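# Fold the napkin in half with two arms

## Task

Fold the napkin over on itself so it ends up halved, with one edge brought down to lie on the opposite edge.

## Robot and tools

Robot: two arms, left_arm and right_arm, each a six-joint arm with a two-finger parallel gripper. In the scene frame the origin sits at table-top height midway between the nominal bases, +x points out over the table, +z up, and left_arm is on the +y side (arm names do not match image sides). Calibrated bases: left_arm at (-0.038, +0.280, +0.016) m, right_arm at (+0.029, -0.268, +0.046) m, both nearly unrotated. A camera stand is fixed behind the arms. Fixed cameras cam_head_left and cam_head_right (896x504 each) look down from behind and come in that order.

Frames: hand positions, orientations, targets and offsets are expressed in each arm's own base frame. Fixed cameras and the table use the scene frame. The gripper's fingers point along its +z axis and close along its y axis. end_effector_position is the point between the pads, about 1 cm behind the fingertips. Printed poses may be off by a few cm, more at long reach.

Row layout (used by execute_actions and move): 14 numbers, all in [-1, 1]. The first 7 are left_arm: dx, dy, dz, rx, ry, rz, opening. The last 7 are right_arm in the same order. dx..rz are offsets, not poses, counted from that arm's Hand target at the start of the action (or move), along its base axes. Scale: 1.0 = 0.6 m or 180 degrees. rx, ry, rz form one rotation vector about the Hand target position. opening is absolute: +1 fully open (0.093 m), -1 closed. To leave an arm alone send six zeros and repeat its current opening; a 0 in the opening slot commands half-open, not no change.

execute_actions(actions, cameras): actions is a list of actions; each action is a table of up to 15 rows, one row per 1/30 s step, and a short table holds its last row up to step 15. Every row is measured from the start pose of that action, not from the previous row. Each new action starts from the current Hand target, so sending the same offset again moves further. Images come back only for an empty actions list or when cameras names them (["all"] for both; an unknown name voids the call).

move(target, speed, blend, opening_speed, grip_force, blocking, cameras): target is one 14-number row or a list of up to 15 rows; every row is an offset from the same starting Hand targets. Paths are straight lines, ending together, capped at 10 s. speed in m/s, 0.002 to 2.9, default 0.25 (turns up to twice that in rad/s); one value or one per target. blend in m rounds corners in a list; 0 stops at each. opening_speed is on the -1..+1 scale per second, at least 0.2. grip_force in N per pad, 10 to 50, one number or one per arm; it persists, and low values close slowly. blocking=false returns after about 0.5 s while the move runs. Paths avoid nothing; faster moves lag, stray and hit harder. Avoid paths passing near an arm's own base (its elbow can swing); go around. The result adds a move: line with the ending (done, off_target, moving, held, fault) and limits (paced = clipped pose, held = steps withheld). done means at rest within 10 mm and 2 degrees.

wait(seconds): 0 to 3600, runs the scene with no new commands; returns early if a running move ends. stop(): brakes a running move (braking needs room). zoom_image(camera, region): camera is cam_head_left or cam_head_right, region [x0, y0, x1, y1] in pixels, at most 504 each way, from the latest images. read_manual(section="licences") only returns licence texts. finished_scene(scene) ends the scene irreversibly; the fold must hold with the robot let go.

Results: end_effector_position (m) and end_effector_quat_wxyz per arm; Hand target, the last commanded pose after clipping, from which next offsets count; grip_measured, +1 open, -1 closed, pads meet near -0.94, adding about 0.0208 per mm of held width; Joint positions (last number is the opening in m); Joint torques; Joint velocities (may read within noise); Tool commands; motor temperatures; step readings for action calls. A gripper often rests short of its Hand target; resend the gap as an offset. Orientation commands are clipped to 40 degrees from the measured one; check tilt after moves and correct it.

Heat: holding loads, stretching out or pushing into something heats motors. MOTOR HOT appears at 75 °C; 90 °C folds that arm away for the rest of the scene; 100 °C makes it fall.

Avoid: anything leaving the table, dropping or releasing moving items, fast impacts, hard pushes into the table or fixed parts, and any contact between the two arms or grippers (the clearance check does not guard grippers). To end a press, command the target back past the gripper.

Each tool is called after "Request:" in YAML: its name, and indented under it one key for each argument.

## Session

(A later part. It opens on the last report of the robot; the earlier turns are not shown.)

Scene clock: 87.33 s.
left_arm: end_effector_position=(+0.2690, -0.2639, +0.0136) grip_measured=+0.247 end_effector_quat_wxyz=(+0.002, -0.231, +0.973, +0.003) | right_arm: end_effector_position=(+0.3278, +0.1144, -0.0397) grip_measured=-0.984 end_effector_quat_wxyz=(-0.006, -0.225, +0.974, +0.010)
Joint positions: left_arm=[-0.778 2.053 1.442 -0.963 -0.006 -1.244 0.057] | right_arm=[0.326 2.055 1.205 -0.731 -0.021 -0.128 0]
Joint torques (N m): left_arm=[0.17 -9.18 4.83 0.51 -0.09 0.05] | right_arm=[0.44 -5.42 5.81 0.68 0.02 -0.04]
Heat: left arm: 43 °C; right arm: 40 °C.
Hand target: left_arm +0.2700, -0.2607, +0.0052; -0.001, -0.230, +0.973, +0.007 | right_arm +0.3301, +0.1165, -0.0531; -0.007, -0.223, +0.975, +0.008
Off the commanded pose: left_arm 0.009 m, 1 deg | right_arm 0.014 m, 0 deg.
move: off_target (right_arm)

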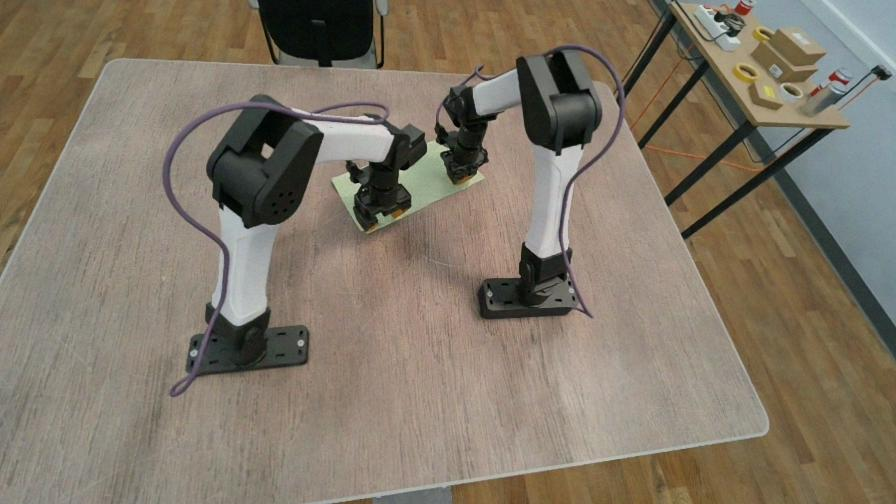

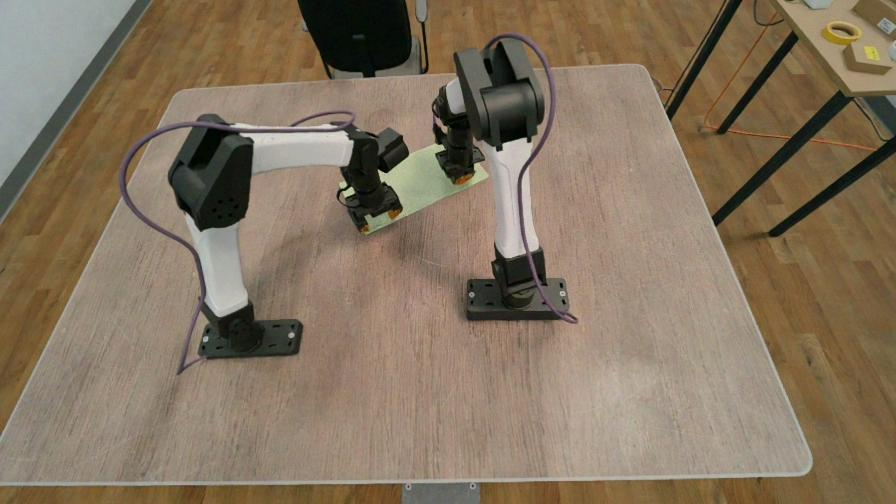

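Request:
move:
  target: [0.0074,0.0039,-0.0437,0,0,0,0.25,0,0,0,0,0,0,-1]
  speed: 0.06
  cameras: ["cam_head_left"]

Request:
zoom_image:
  camera: "cam_head_left"
  region: [350, 180, 420, 240]

Request:
move:
  target: [0,0,0,0,0,0,-0.19,0,0,0,0,0,0,-1]
  opening_speed: 0.4
  cameras: ["all"]

Request:
zoom_image:
  camera: "cam_head_left"
  region: [350, 180, 420, 240]

Request:
zoom_image:
  camera: "cam_head_right"
  region: [350, 180, 420, 240]

Scene clock: 88.83 s.
left_arm: end_effector_position=(+0.2754, -0.2637, -0.0024) grip_measured=+0.247 end_effector_quat_wxyz=(+0.006, -0.230, +0.973, -0.005) | right_arm: end_effector_position=(+0.3279, +0.1144, -0.0397) grip_measured=-0.984 end_effector_quat_wxyz=(-0.006, -0.225, +0.974, +0.010)
Joint positions: left_arm=[-0.766 2.078 1.411 -0.89 -0.005 -1.231 0.057] | right_arm=[0.326 2.055 1.205 -0.731 -0.021 -0.127 0]
Joint torques (N m): left_arm=[0.23 -7.28 3.86 0.71 -0.1 0.05] | right_arm=[0.73 -5.61 5.82 0.69 0.02 -0.07]
Heat: left arm: 43 °C; right arm: 40 °C.
Hand target: left_arm +0.2745, -0.2584, -0.0209; -0.001, -0.230, +0.973, +0.007 | right_arm +0.3301, +0.1165, -0.0531; -0.007, -0.223, +0.975, +0.008
Off the commanded pose: left_arm 0.019 m, 2 deg | right_arm 0.014 m, 0 deg.
move: off_target (left_arm)

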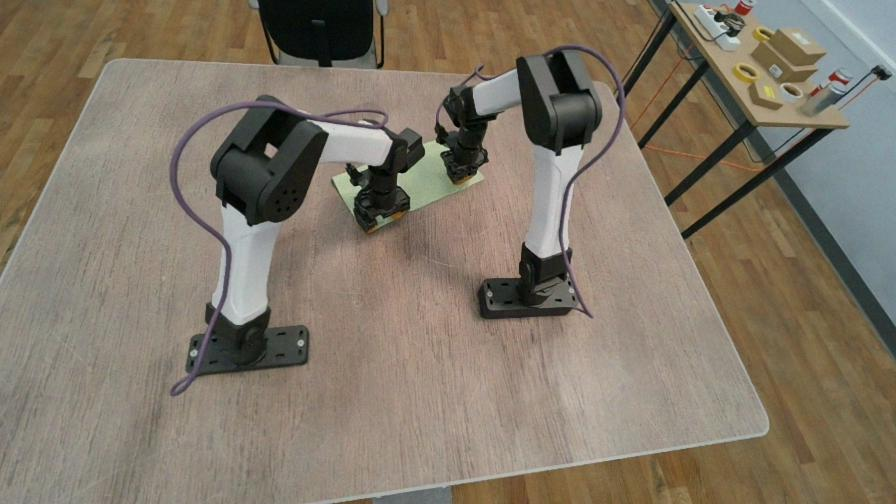

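Scaled by 7.200 from the camera's image (finer frame: 1280x720).

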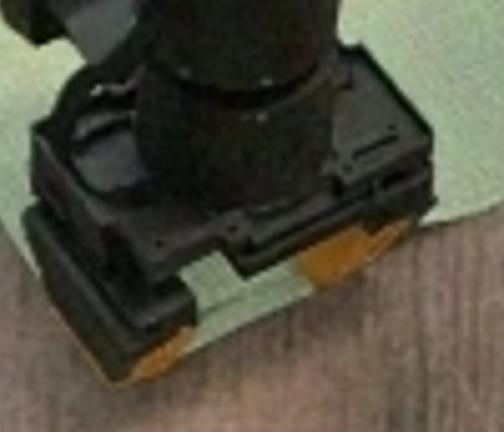

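Scene clock: 90.27 s.
left_arm: end_effector_position=(+0.2794, -0.2682, -0.0027) grip_measured=-0.187 end_effector_quat_wxyz=(+0.012, -0.230, +0.973, -0.015) | right_arm: end_effector_position=(+0.3279, +0.1144, -0.0397) grip_measured=-0.984 end_effector_quat_wxyz=(-0.006, -0.225, +0.974, +0.010)
Joint positions: left_arm=[-0.766 2.079 1.411 -0.865 -0.003 -1.23 0.036] | right_arm=[0.326 2.055 1.205 -0.731 -0.021 -0.127 0]
Joint torques (N m): left_arm=[0.24 -7.41 3.99 0.51 -0.11 0.05] | right_arm=[0.61 -5.56 5.82 0.68 0 -0.02]
Heat: left arm: 43 °C; right arm: 40 °C.
Hand target: left_arm +0.2745, -0.2584, -0.0209; -0.001, -0.230, +0.973, +0.007 | right_arm +0.3301, +0.1165, -0.0531; -0.007, -0.223, +0.975, +0.008
Off the commanded pose: left_arm 0.021 m, 3 deg | right_arm 0.014 m, 0 deg.
move: done

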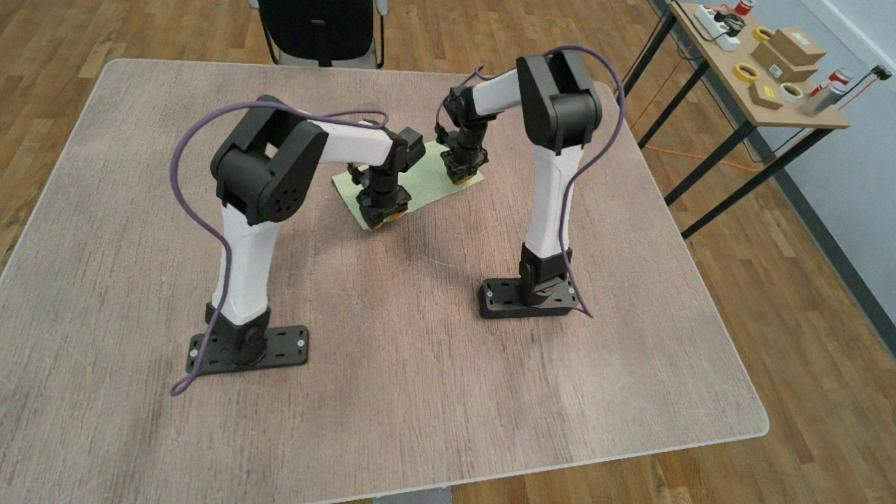

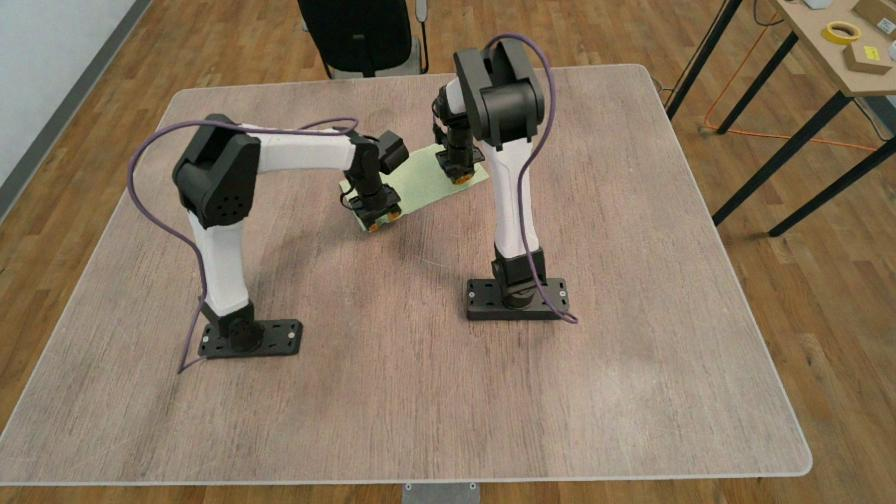

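Scaled by 7.200 from the camera's image (finer frame: 1280x720).

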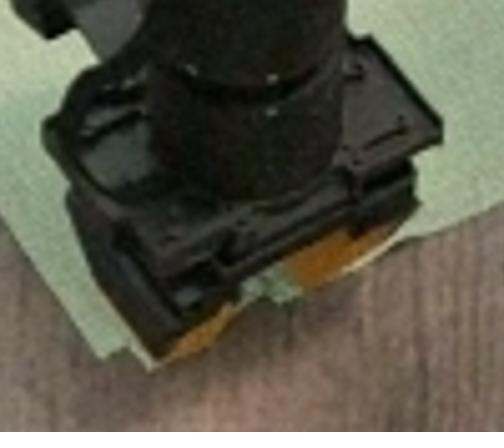

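Scaled by 7.200 from the camera's image (finer frame: 1280x720).

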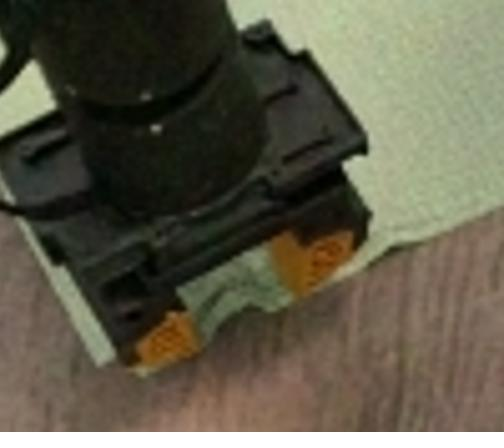

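Request:
move:
  target: [0,0,0,0,0,0,-1,0,0,0,0,0,0,-1]
  opening_speed: 0.6
  cameras: ["all"]

Request:
zoom_image:
  camera: "cam_head_left"
  region: [350, 180, 420, 240]

Request:
zoom_image:
  camera: "cam_head_right"
  region: [350, 180, 420, 240]

Scene clock: 92.17 s.
left_arm: end_effector_position=(+0.2799, -0.2687, -0.0027) grip_measured=-0.983 end_effector_quat_wxyz=(+0.012, -0.230, +0.973, -0.017) | right_arm: end_effector_position=(+0.3279, +0.1144, -0.0397) grip_measured=-0.984 end_effector_quat_wxyz=(-0.006, -0.225, +0.974, +0.010)
Joint positions: left_arm=[-0.766 2.079 1.411 -0.861 -0.003 -1.23 0] | right_arm=[0.326 2.055 1.205 -0.731 -0.021 -0.127 0]
Joint torques (N m): left_arm=[0.35 -7.49 3.9 0.42 -0.14 0.06] | right_arm=[0.57 -5.55 5.89 0.72 0.02 -0.02]
Heat: left arm: 43 °C; right arm: 40 °C.
Hand target: left_arm +0.2745, -0.2584, -0.0209; -0.001, -0.230, +0.973, +0.007 | right_arm +0.3301, +0.1165, -0.0531; -0.007, -0.223, +0.975, +0.008
Off the commanded pose: left_arm 0.022 m, 3 deg | right_arm 0.014 m, 0 deg.
move: done

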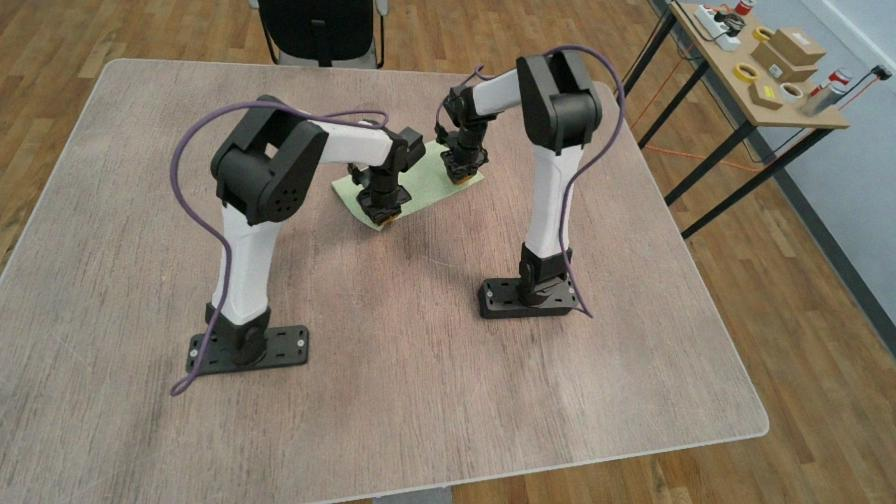

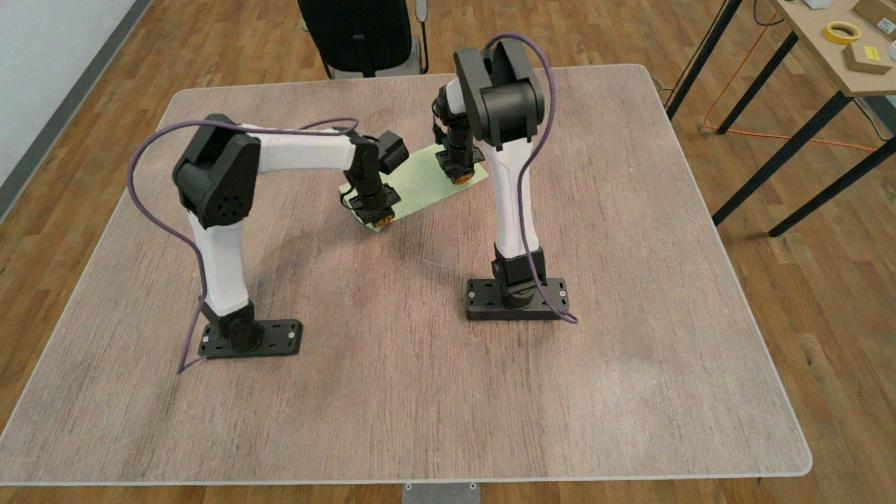

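Scaled by 7.200 from the camera's image (finer frame: 1280x720).

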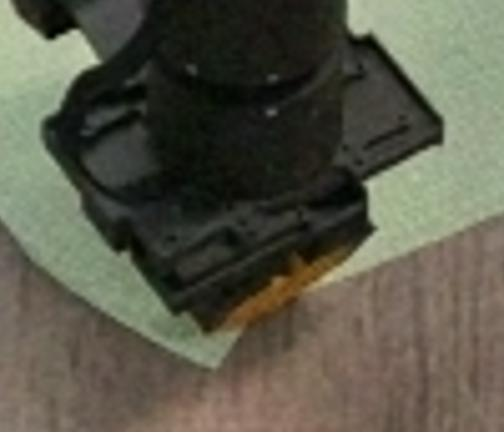

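Scaled by 7.200 from the camera's image (finer frame: 1280x720).

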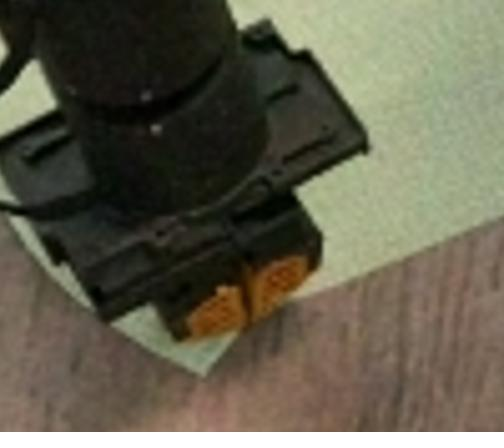

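Request:
move:
  target:
    - [0,0,0,0,0,0,-1,0,0,0.12,0,0,0,-1]
    - [0.01,-0.005,0.12,0,0,0,-1,-0.1353,-0.3275,0.255,0,0,0,-1]
  speed: [0.12,0.25]
  blend: [0.02,0]
  cameras: ["all"]

Request:
zoom_image:
  camera: "cam_head_left"
  region: [330, 110, 510, 240]

Request:
zoom_image:
  camera: "cam_head_right"
  region: [330, 110, 510, 240]

Scene clock: 95.37 s.
left_arm: end_effector_position=(+0.2712, -0.2577, +0.0300) grip_measured=-0.983 end_effector_quat_wxyz=(-0.017, -0.230, +0.973, +0.028) | right_arm: end_effector_position=(+0.2436, -0.0762, +0.0865) grip_measured=-0.984 end_effector_quat_wxyz=(-0.023, -0.221, +0.975, +0.020)
Joint positions: left_arm=[-0.761 2.079 1.548 -1.106 -0.003 -1.226 0] | right_arm=[-0.311 1.58 1.145 -1.196 -0.011 -0.757 0]
Joint torques (N m): left_arm=[0.25 -14.57 8.88 -0.03 -0.11 0.04] | right_arm=[-0.21 -7.39 9.7 0.04 -0.02 -0.14]
Heat: left arm: 43 °C; right arm: 41 °C.
Hand target: left_arm +0.2804, -0.2614, +0.0511; -0.001, -0.230, +0.973, +0.007 | right_arm +0.2490, -0.0801, +0.0999; -0.007, -0.223, +0.975, +0.008
Off the commanded pose: left_arm 0.023 m, 3 deg | right_arm 0.015 m, 2 deg.
move: off_target (left_arm, right_arm)

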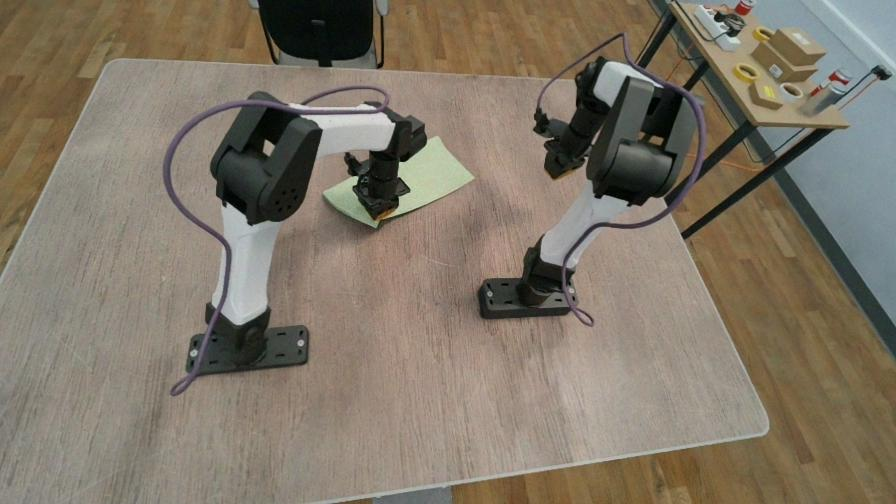

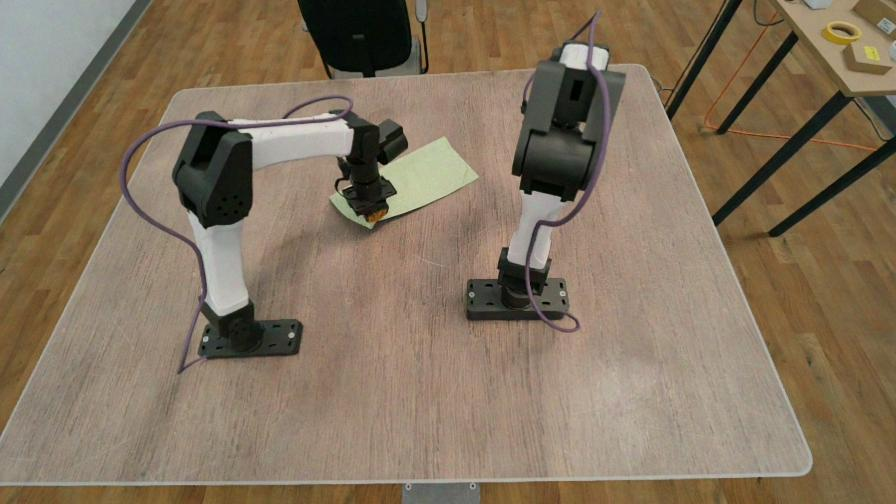

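Scaled by 2.800 from the camera's image (finer frame: 1280x720).

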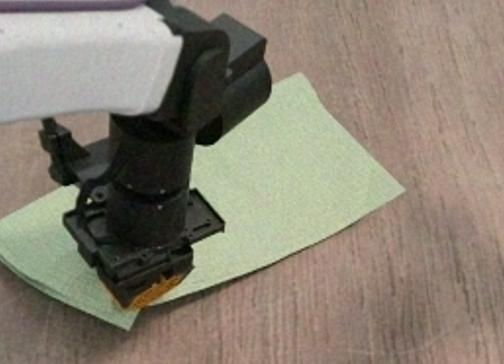

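Scaled by 2.800 from the camera's image (finer frame: 1280x720).

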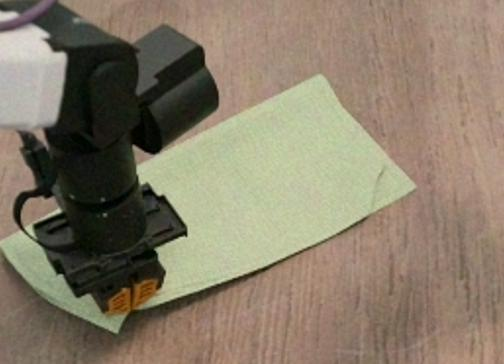

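Request:
move:
  target:
    - [0.03,-0.02,0.25,-0.05,-0.07,-0.02,-1,0,0,0,0,0,0,-1]
    - [0.0662,-0.0417,0.495,-0.1363,-0.1809,-0.0592,-1,0,0,0,0,0,0,-1]
  speed: 0.15
  blend: [0.03,0]
  cameras: ["all"]

Request:
zoom_image:
  camera: "cam_head_left"
  region: [310, 50, 470, 210]

Request:
zoom_image:
  camera: "cam_head_right"
  region: [310, 50, 470, 210]

Scene clock: 99.00 s.
left_arm: end_effector_position=(+0.3213, -0.2895, +0.3294) grip_measured=-0.983 end_effector_quat_wxyz=(+0.210, -0.131, +0.938, -0.242) | right_arm: end_effector_position=(+0.2435, -0.0762, +0.0865) grip_measured=-0.984 end_effector_quat_wxyz=(-0.023, -0.221, +0.975, +0.020)
Joint positions: left_arm=[-0.738 1.819 2.229 -1.33 -0.012 -1.012 0] | right_arm=[-0.311 1.58 1.145 -1.196 -0.011 -0.758 0]
Joint torques (N m): left_arm=[0.2 -10.55 9.28 1.68 0.02 0.04] | right_arm=[-0.09 -7.34 9.7 0.03 0.02 -0.21]
Heat: left arm: 43 °C; right arm: 41 °C.
Hand target: left_arm +0.3201, -0.2864, +0.3482; +0.222, -0.128, +0.931, -0.261 | right_arm +0.2490, -0.0800, +0.0999; -0.007, -0.223, +0.975, +0.008
Off the commanded pose: left_arm 0.019 m, 3 deg | right_arm 0.015 m, 2 deg.
move: off_target (left_arm)

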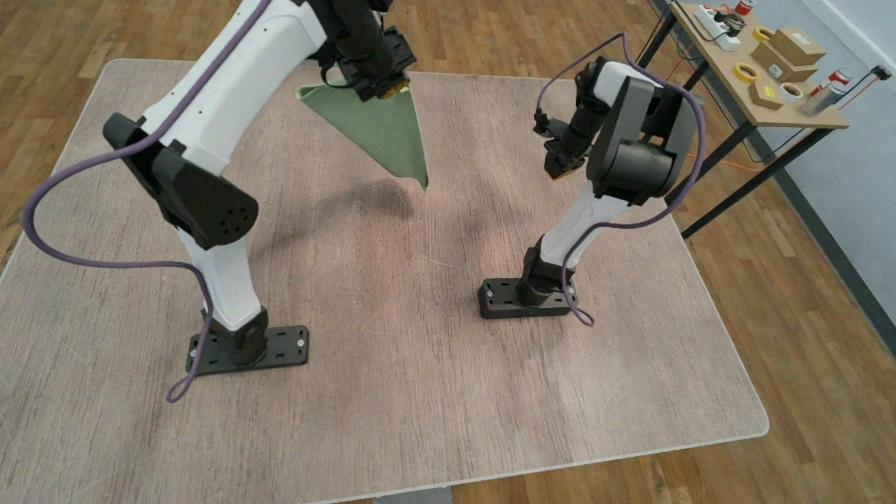

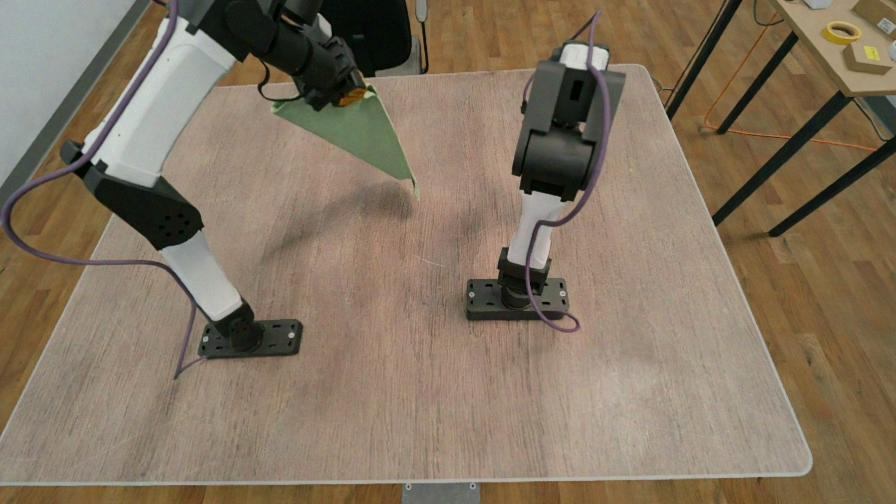

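Scaled by 3.150 from the camera's image (finer frame: 1280x720).

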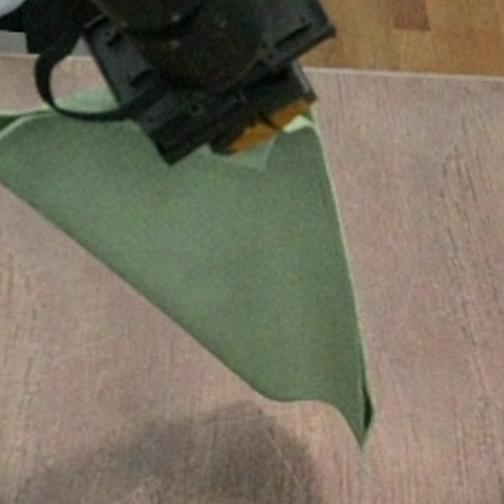

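Scaled by 3.150 from the camera's image (finer frame: 1280x720).

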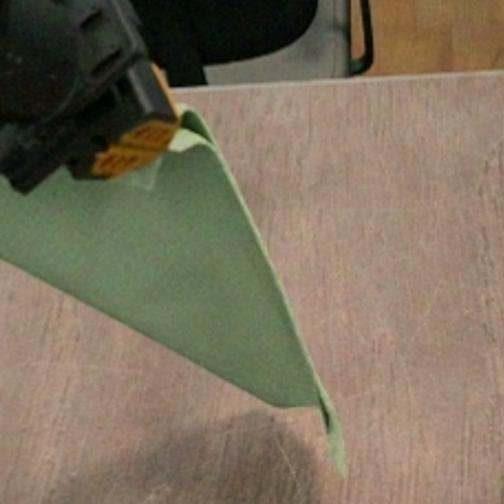

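Request:
zoom_image:
  camera: "cam_head_left"
  region: [390, 140, 450, 200]

Request:
zoom_image:
  camera: "cam_head_right"
  region: [380, 140, 440, 210]

Scaled by 8.400 from the camera's image (finer frame: 1280x720).

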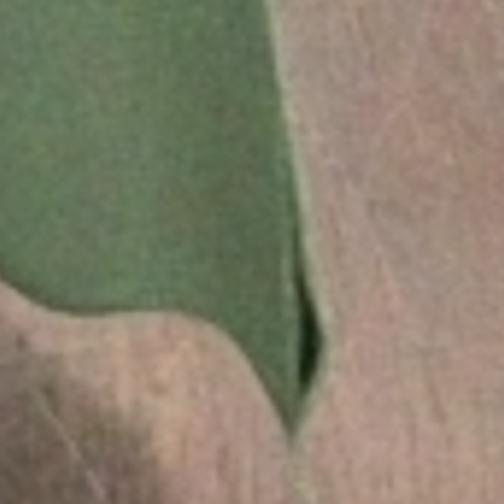

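Scaled by 7.200 from the camera's image (finer frame: 1280x720).

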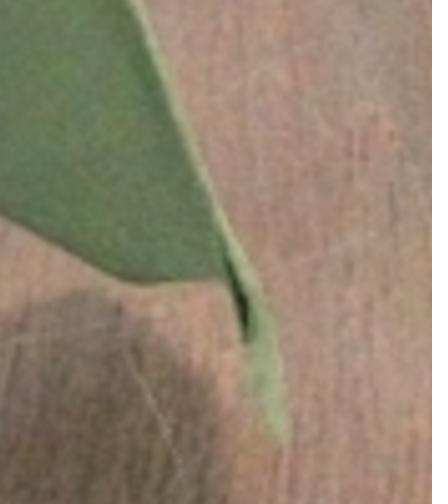

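Request:
wait:
  seconds: 1.5
  cameras: ["all"]

Request:
zoom_image:
  camera: "cam_head_left"
  region: [390, 140, 450, 200]

Request:
zoom_image:
  camera: "cam_head_right"
  region: [380, 140, 440, 210]

Scene clock: 100.93 s.
left_arm: end_effector_position=(+0.3213, -0.2896, +0.3294) grip_measured=-0.983 end_effector_quat_wxyz=(+0.209, -0.131, +0.938, -0.242) | right_arm: end_effector_position=(+0.2435, -0.0762, +0.0865) grip_measured=-0.984 end_effector_quat_wxyz=(-0.023, -0.221, +0.975, +0.020)
Joint positions: left_arm=[-0.738 1.819 2.229 -1.33 -0.012 -1.012 0] | right_arm=[-0.311 1.58 1.145 -1.196 -0.011 -0.758 0]
Joint torques (N m): left_arm=[0.24 -10.44 9.2 1.69 0.02 0.07] | right_arm=[-0.17 -7.34 9.85 0 0 -0.2]
Heat: left arm: 43 °C; right arm: 41 °C.
Hand target: left_arm +0.3201, -0.2863, +0.3481; +0.222, -0.128, +0.931, -0.261 | right_arm +0.2490, -0.0800, +0.0999; -0.007, -0.223, +0.975, +0.008
Tool commands: left_gripper/opening=-1.0 right_gripper/opening=-1.0
Off the commanded pose: left_arm 0.019 m, 3 deg | right_arm 0.015 m, 2 deg.
wait: 1.50 s; at rest from the start

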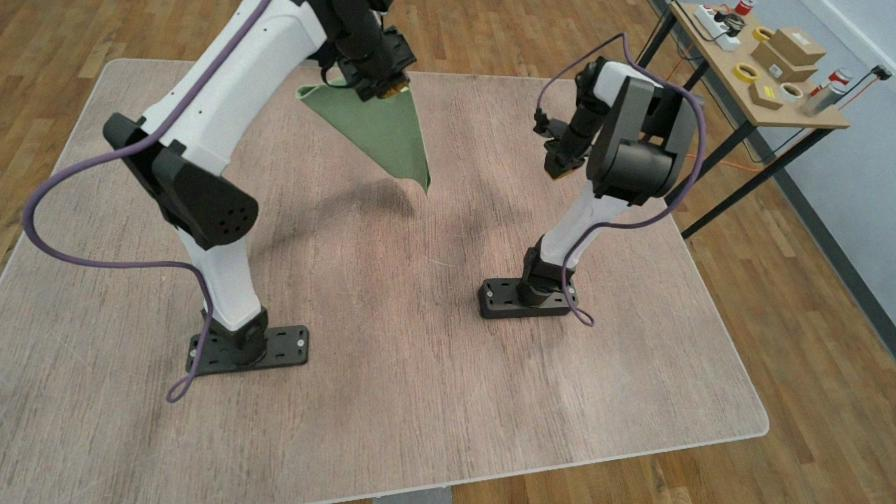

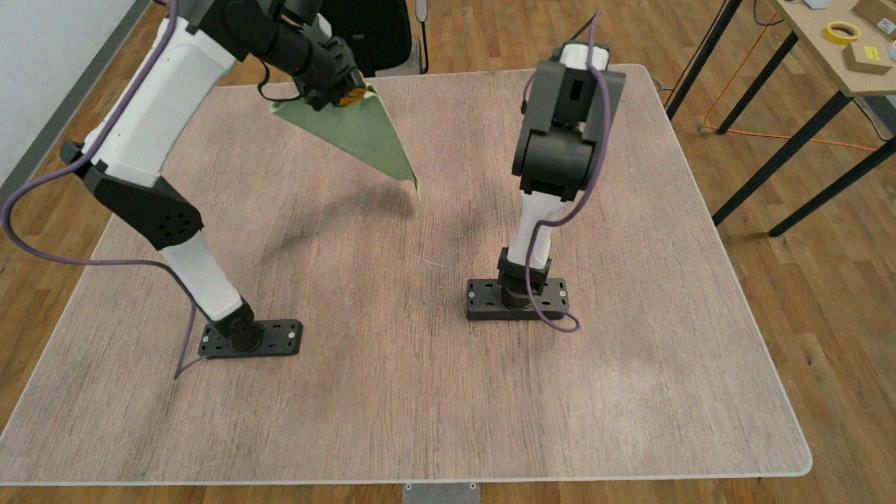

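Scaled by 8.400 from the camera's image (finer frame: 1280x720).

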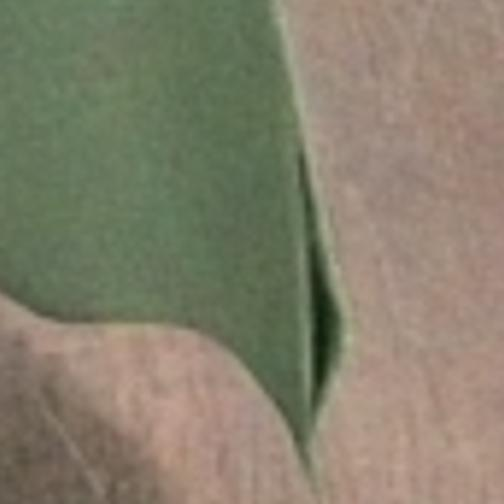

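Scaled by 7.200 from the camera's image (finer frame: 1280x720).

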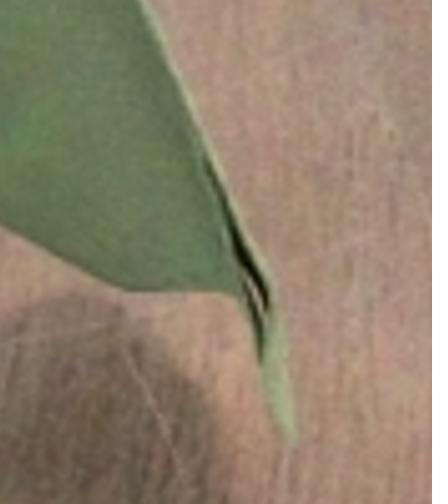

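Request:
move:
  target:
    - [0,0,-0.07,0,0,0,-1,0,0,0,0,0,0,-1]
    - [0.05,0.0,0.0,0,0,0,-1,0,0,0,0,0,0,-1]
    - [0.0,-0.05,-0.07,0,0,0,-1,0,0,0,0,0,0,-1]
    - [0.0,0.0,0.0,0,0,0,-1,0,0,0,0,0,0,-1]
    - [0.0,0.0,-0.07,0,0,0,-1,0,0,0,0,0,0,-1]
    - [0.0,0.0,0.0,0,0,0,-1,0,0,0,0,0,0,-1]
  speed: 0.5
  blend: [0.004,0.004,0.004,0.004,0.004,0]
  cameras: ["all"]

Request:
zoom_image:
  camera: "cam_head_left"
  region: [390, 140, 450, 200]

Request:
zoom_image:
  camera: "cam_head_right"
  region: [380, 140, 440, 210]

Scene clock: 103.87 s.
left_arm: end_effector_position=(+0.3172, -0.2853, +0.3437) grip_measured=-0.983 end_effector_quat_wxyz=(+0.220, -0.131, +0.932, -0.256) | right_arm: end_effector_position=(+0.2435, -0.0762, +0.0865) grip_measured=-0.984 end_effector_quat_wxyz=(-0.023, -0.221, +0.975, +0.020)
Joint positions: left_arm=[-0.736 1.788 2.232 -1.325 -0.01 -1.012 0] | right_arm=[-0.311 1.58 1.145 -1.196 -0.011 -0.758 0]
Joint torques (N m): left_arm=[0.14 -6.89 9.14 1.67 -0.01 0.05] | right_arm=[-0.02 -7.24 9.76 0.06 0.01 -0.21]
Heat: left arm: 43 °C; right arm: 41 °C.
Hand target: left_arm +0.3202, -0.2863, +0.3481; +0.222, -0.128, +0.931, -0.261 | right_arm +0.2490, -0.0800, +0.0999; -0.007, -0.223, +0.975, +0.008
Off the commanded pose: left_arm 0.005 m, 1 deg | right_arm 0.015 m, 2 deg.
move: done

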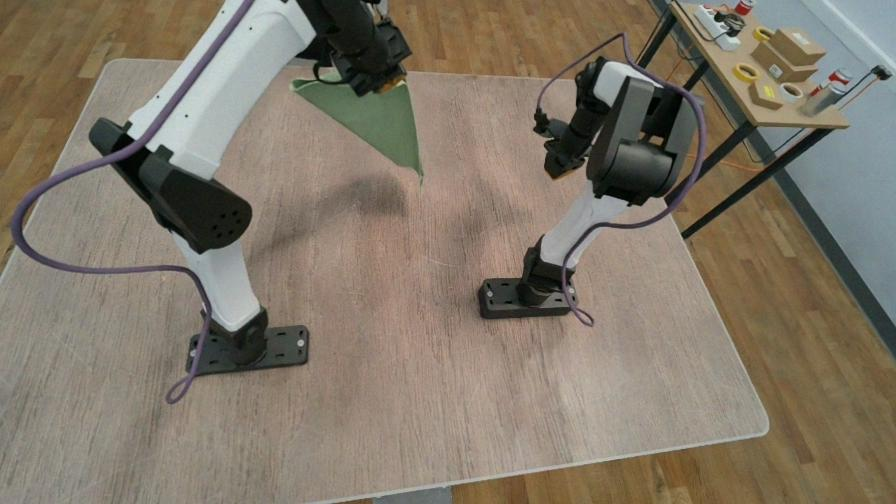

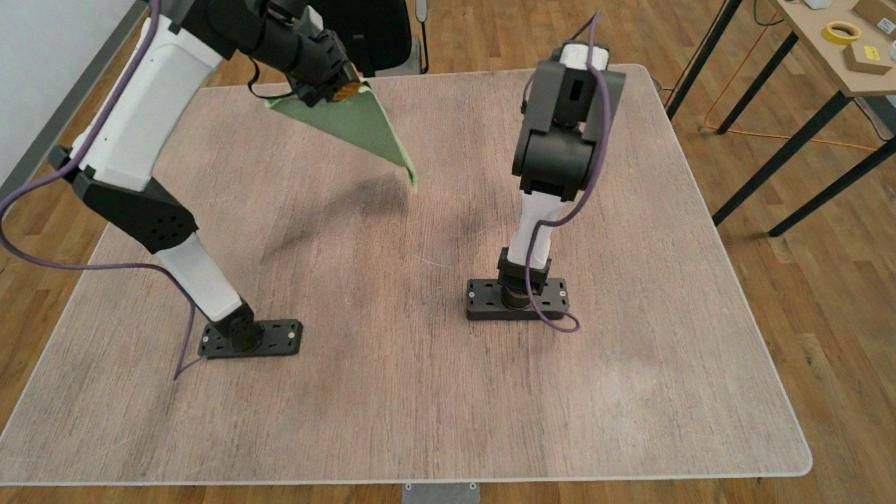

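Scaled by 8.400 from the camera's image (finer frame: 1280x720).

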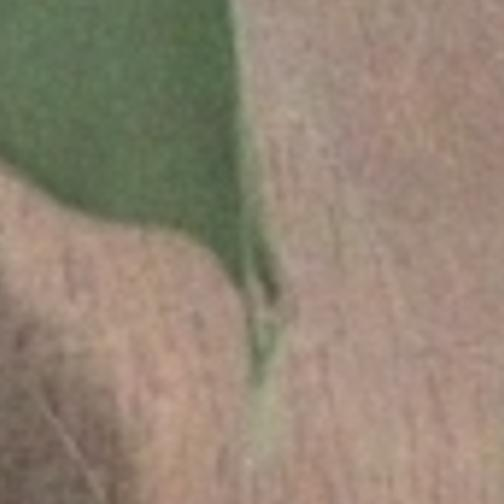

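Scaled by 7.200 from the camera's image (finer frame: 1280x720).

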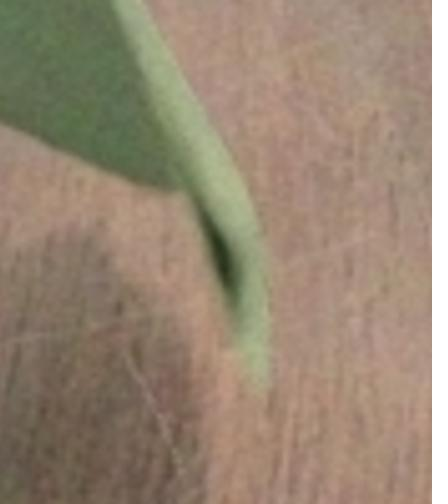

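Request:
wait:
  seconds: 1.0
  cameras: ["all"]

Request:
zoom_image:
  camera: "cam_head_left"
  region: [390, 140, 450, 200]

Request:
zoom_image:
  camera: "cam_head_right"
  region: [380, 140, 440, 210]

Scene clock: 105.07 s.
left_arm: end_effector_position=(+0.3171, -0.2852, +0.3436) grip_measured=-0.983 end_effector_quat_wxyz=(+0.220, -0.131, +0.932, -0.256) | right_arm: end_effector_position=(+0.2435, -0.0762, +0.0865) grip_measured=-0.984 end_effector_quat_wxyz=(-0.023, -0.221, +0.975, +0.020)
Joint positions: left_arm=[-0.736 1.788 2.232 -1.325 -0.01 -1.012 0] | right_arm=[-0.311 1.58 1.145 -1.196 -0.011 -0.758 0]
Joint torques (N m): left_arm=[0.06 -6.9 9.07 1.68 0 0.06] | right_arm=[-0.16 -7.34 9.73 0.06 0.01 -0.2]
Heat: left arm: 43 °C; right arm: 41 °C.
Hand target: left_arm +0.3202, -0.2864, +0.3481; +0.222, -0.128, +0.931, -0.261 | right_arm +0.2490, -0.0800, +0.0999; -0.007, -0.223, +0.975, +0.008
Tool commands: left_gripper/opening=-1.0 right_gripper/opening=-1.0
Off the commanded pose: left_arm 0.006 m, 1 deg | right_arm 0.015 m, 2 deg.
wait: 1.00 s; at rest from the start

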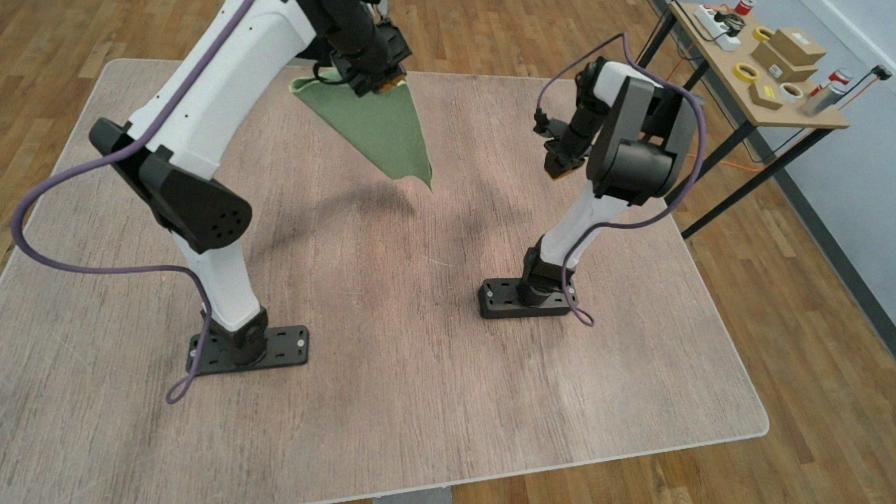

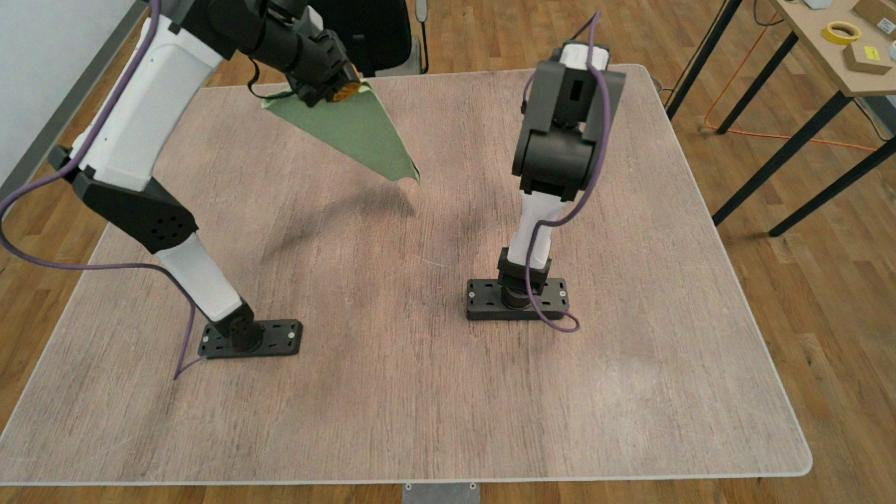

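Scaled by 8.400 from the camera's image (finer frame: 1280x720).

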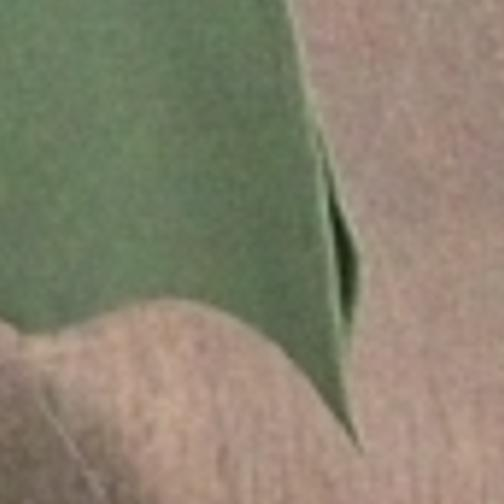

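Scaled by 7.200 from the camera's image (finer frame: 1280x720).

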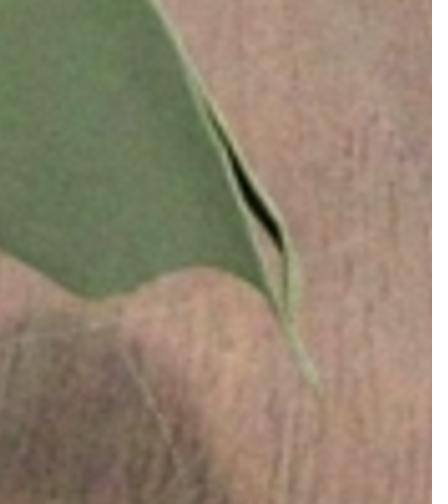

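Request:
move:
  target:
    - [0,0.0,-0.15,0,0,0,-1,0,0,0,0,0,0,-1]
    - [0.0,0.0,0.0,0,0,0,-1,0,0,0,0,0,0,-1]
    - [0,0.0,-0.15,0,0,0,-1,0,0,0,0,0,0,-1]
    - [0.0,0.0,0.0,0,0,0,-1,0,0,0,0,0,0,-1]
  speed: 1.5
  blend: [0.005,0.005,0.005,0]
  cameras: ["all"]

Request:
zoom_image:
  camera: "cam_head_left"
  region: [390, 140, 450, 200]

Request:
zoom_image:
  camera: "cam_head_right"
  region: [380, 140, 440, 210]

Scene clock: 108.27 s.
left_arm: end_effector_position=(+0.3167, -0.2850, +0.3450) grip_measured=-0.983 end_effector_quat_wxyz=(+0.221, -0.130, +0.931, -0.258) | right_arm: end_effector_position=(+0.2435, -0.0762, +0.0865) grip_measured=-0.984 end_effector_quat_wxyz=(-0.023, -0.221, +0.975, +0.020)
Joint positions: left_arm=[-0.736 1.785 2.232 -1.325 -0.009 -1.011 0] | right_arm=[-0.311 1.58 1.145 -1.196 -0.011 -0.758 0]
Joint torques (N m): left_arm=[0.16 -6.63 9.03 1.69 -0.01 0.08] | right_arm=[-0.13 -7.27 9.72 0.06 0 -0.2]
Heat: left arm: 43 °C; right arm: 40 °C.
Hand target: left_arm +0.3202, -0.2864, +0.3481; +0.222, -0.128, +0.931, -0.261 | right_arm +0.2490, -0.0800, +0.0999; -0.007, -0.223, +0.975, +0.008
Off the commanded pose: left_arm 0.005 m, 0 deg | right_arm 0.015 m, 2 deg.
move: done

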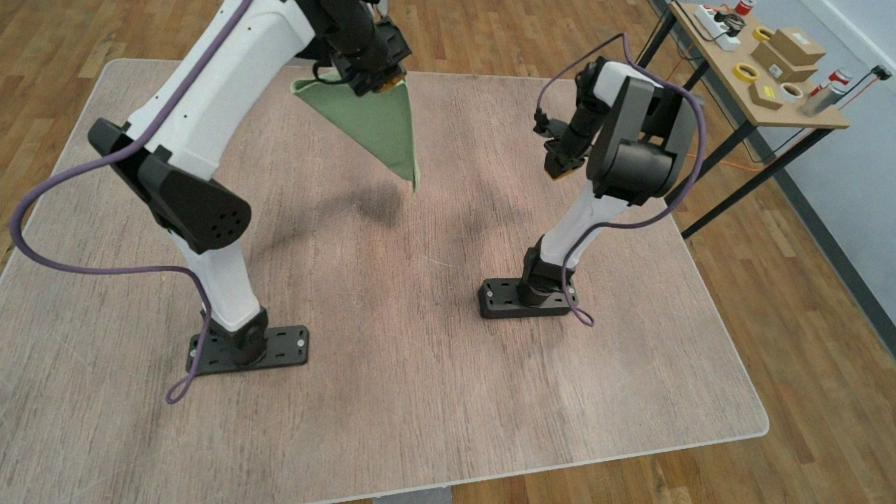

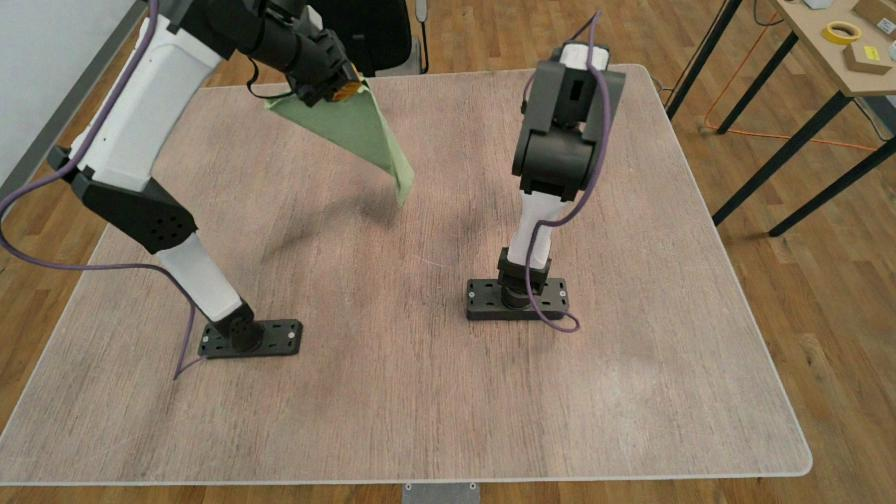

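Scaled by 8.400 from the camera's image (finer frame: 1280x720).

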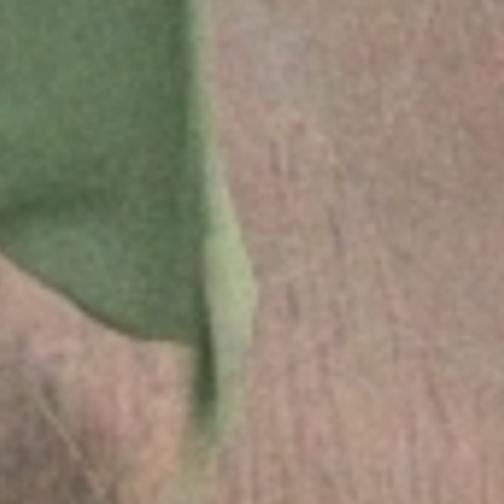

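Scaled by 7.200 from the camera's image (finer frame: 1280x720).

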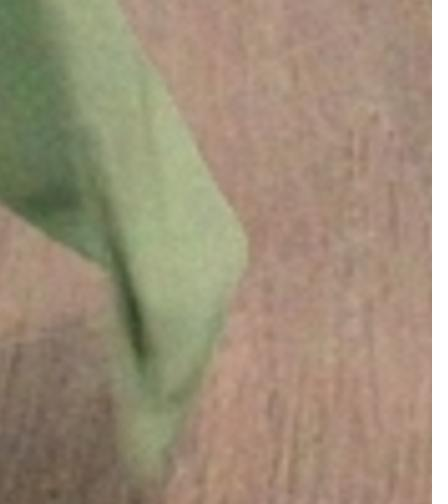

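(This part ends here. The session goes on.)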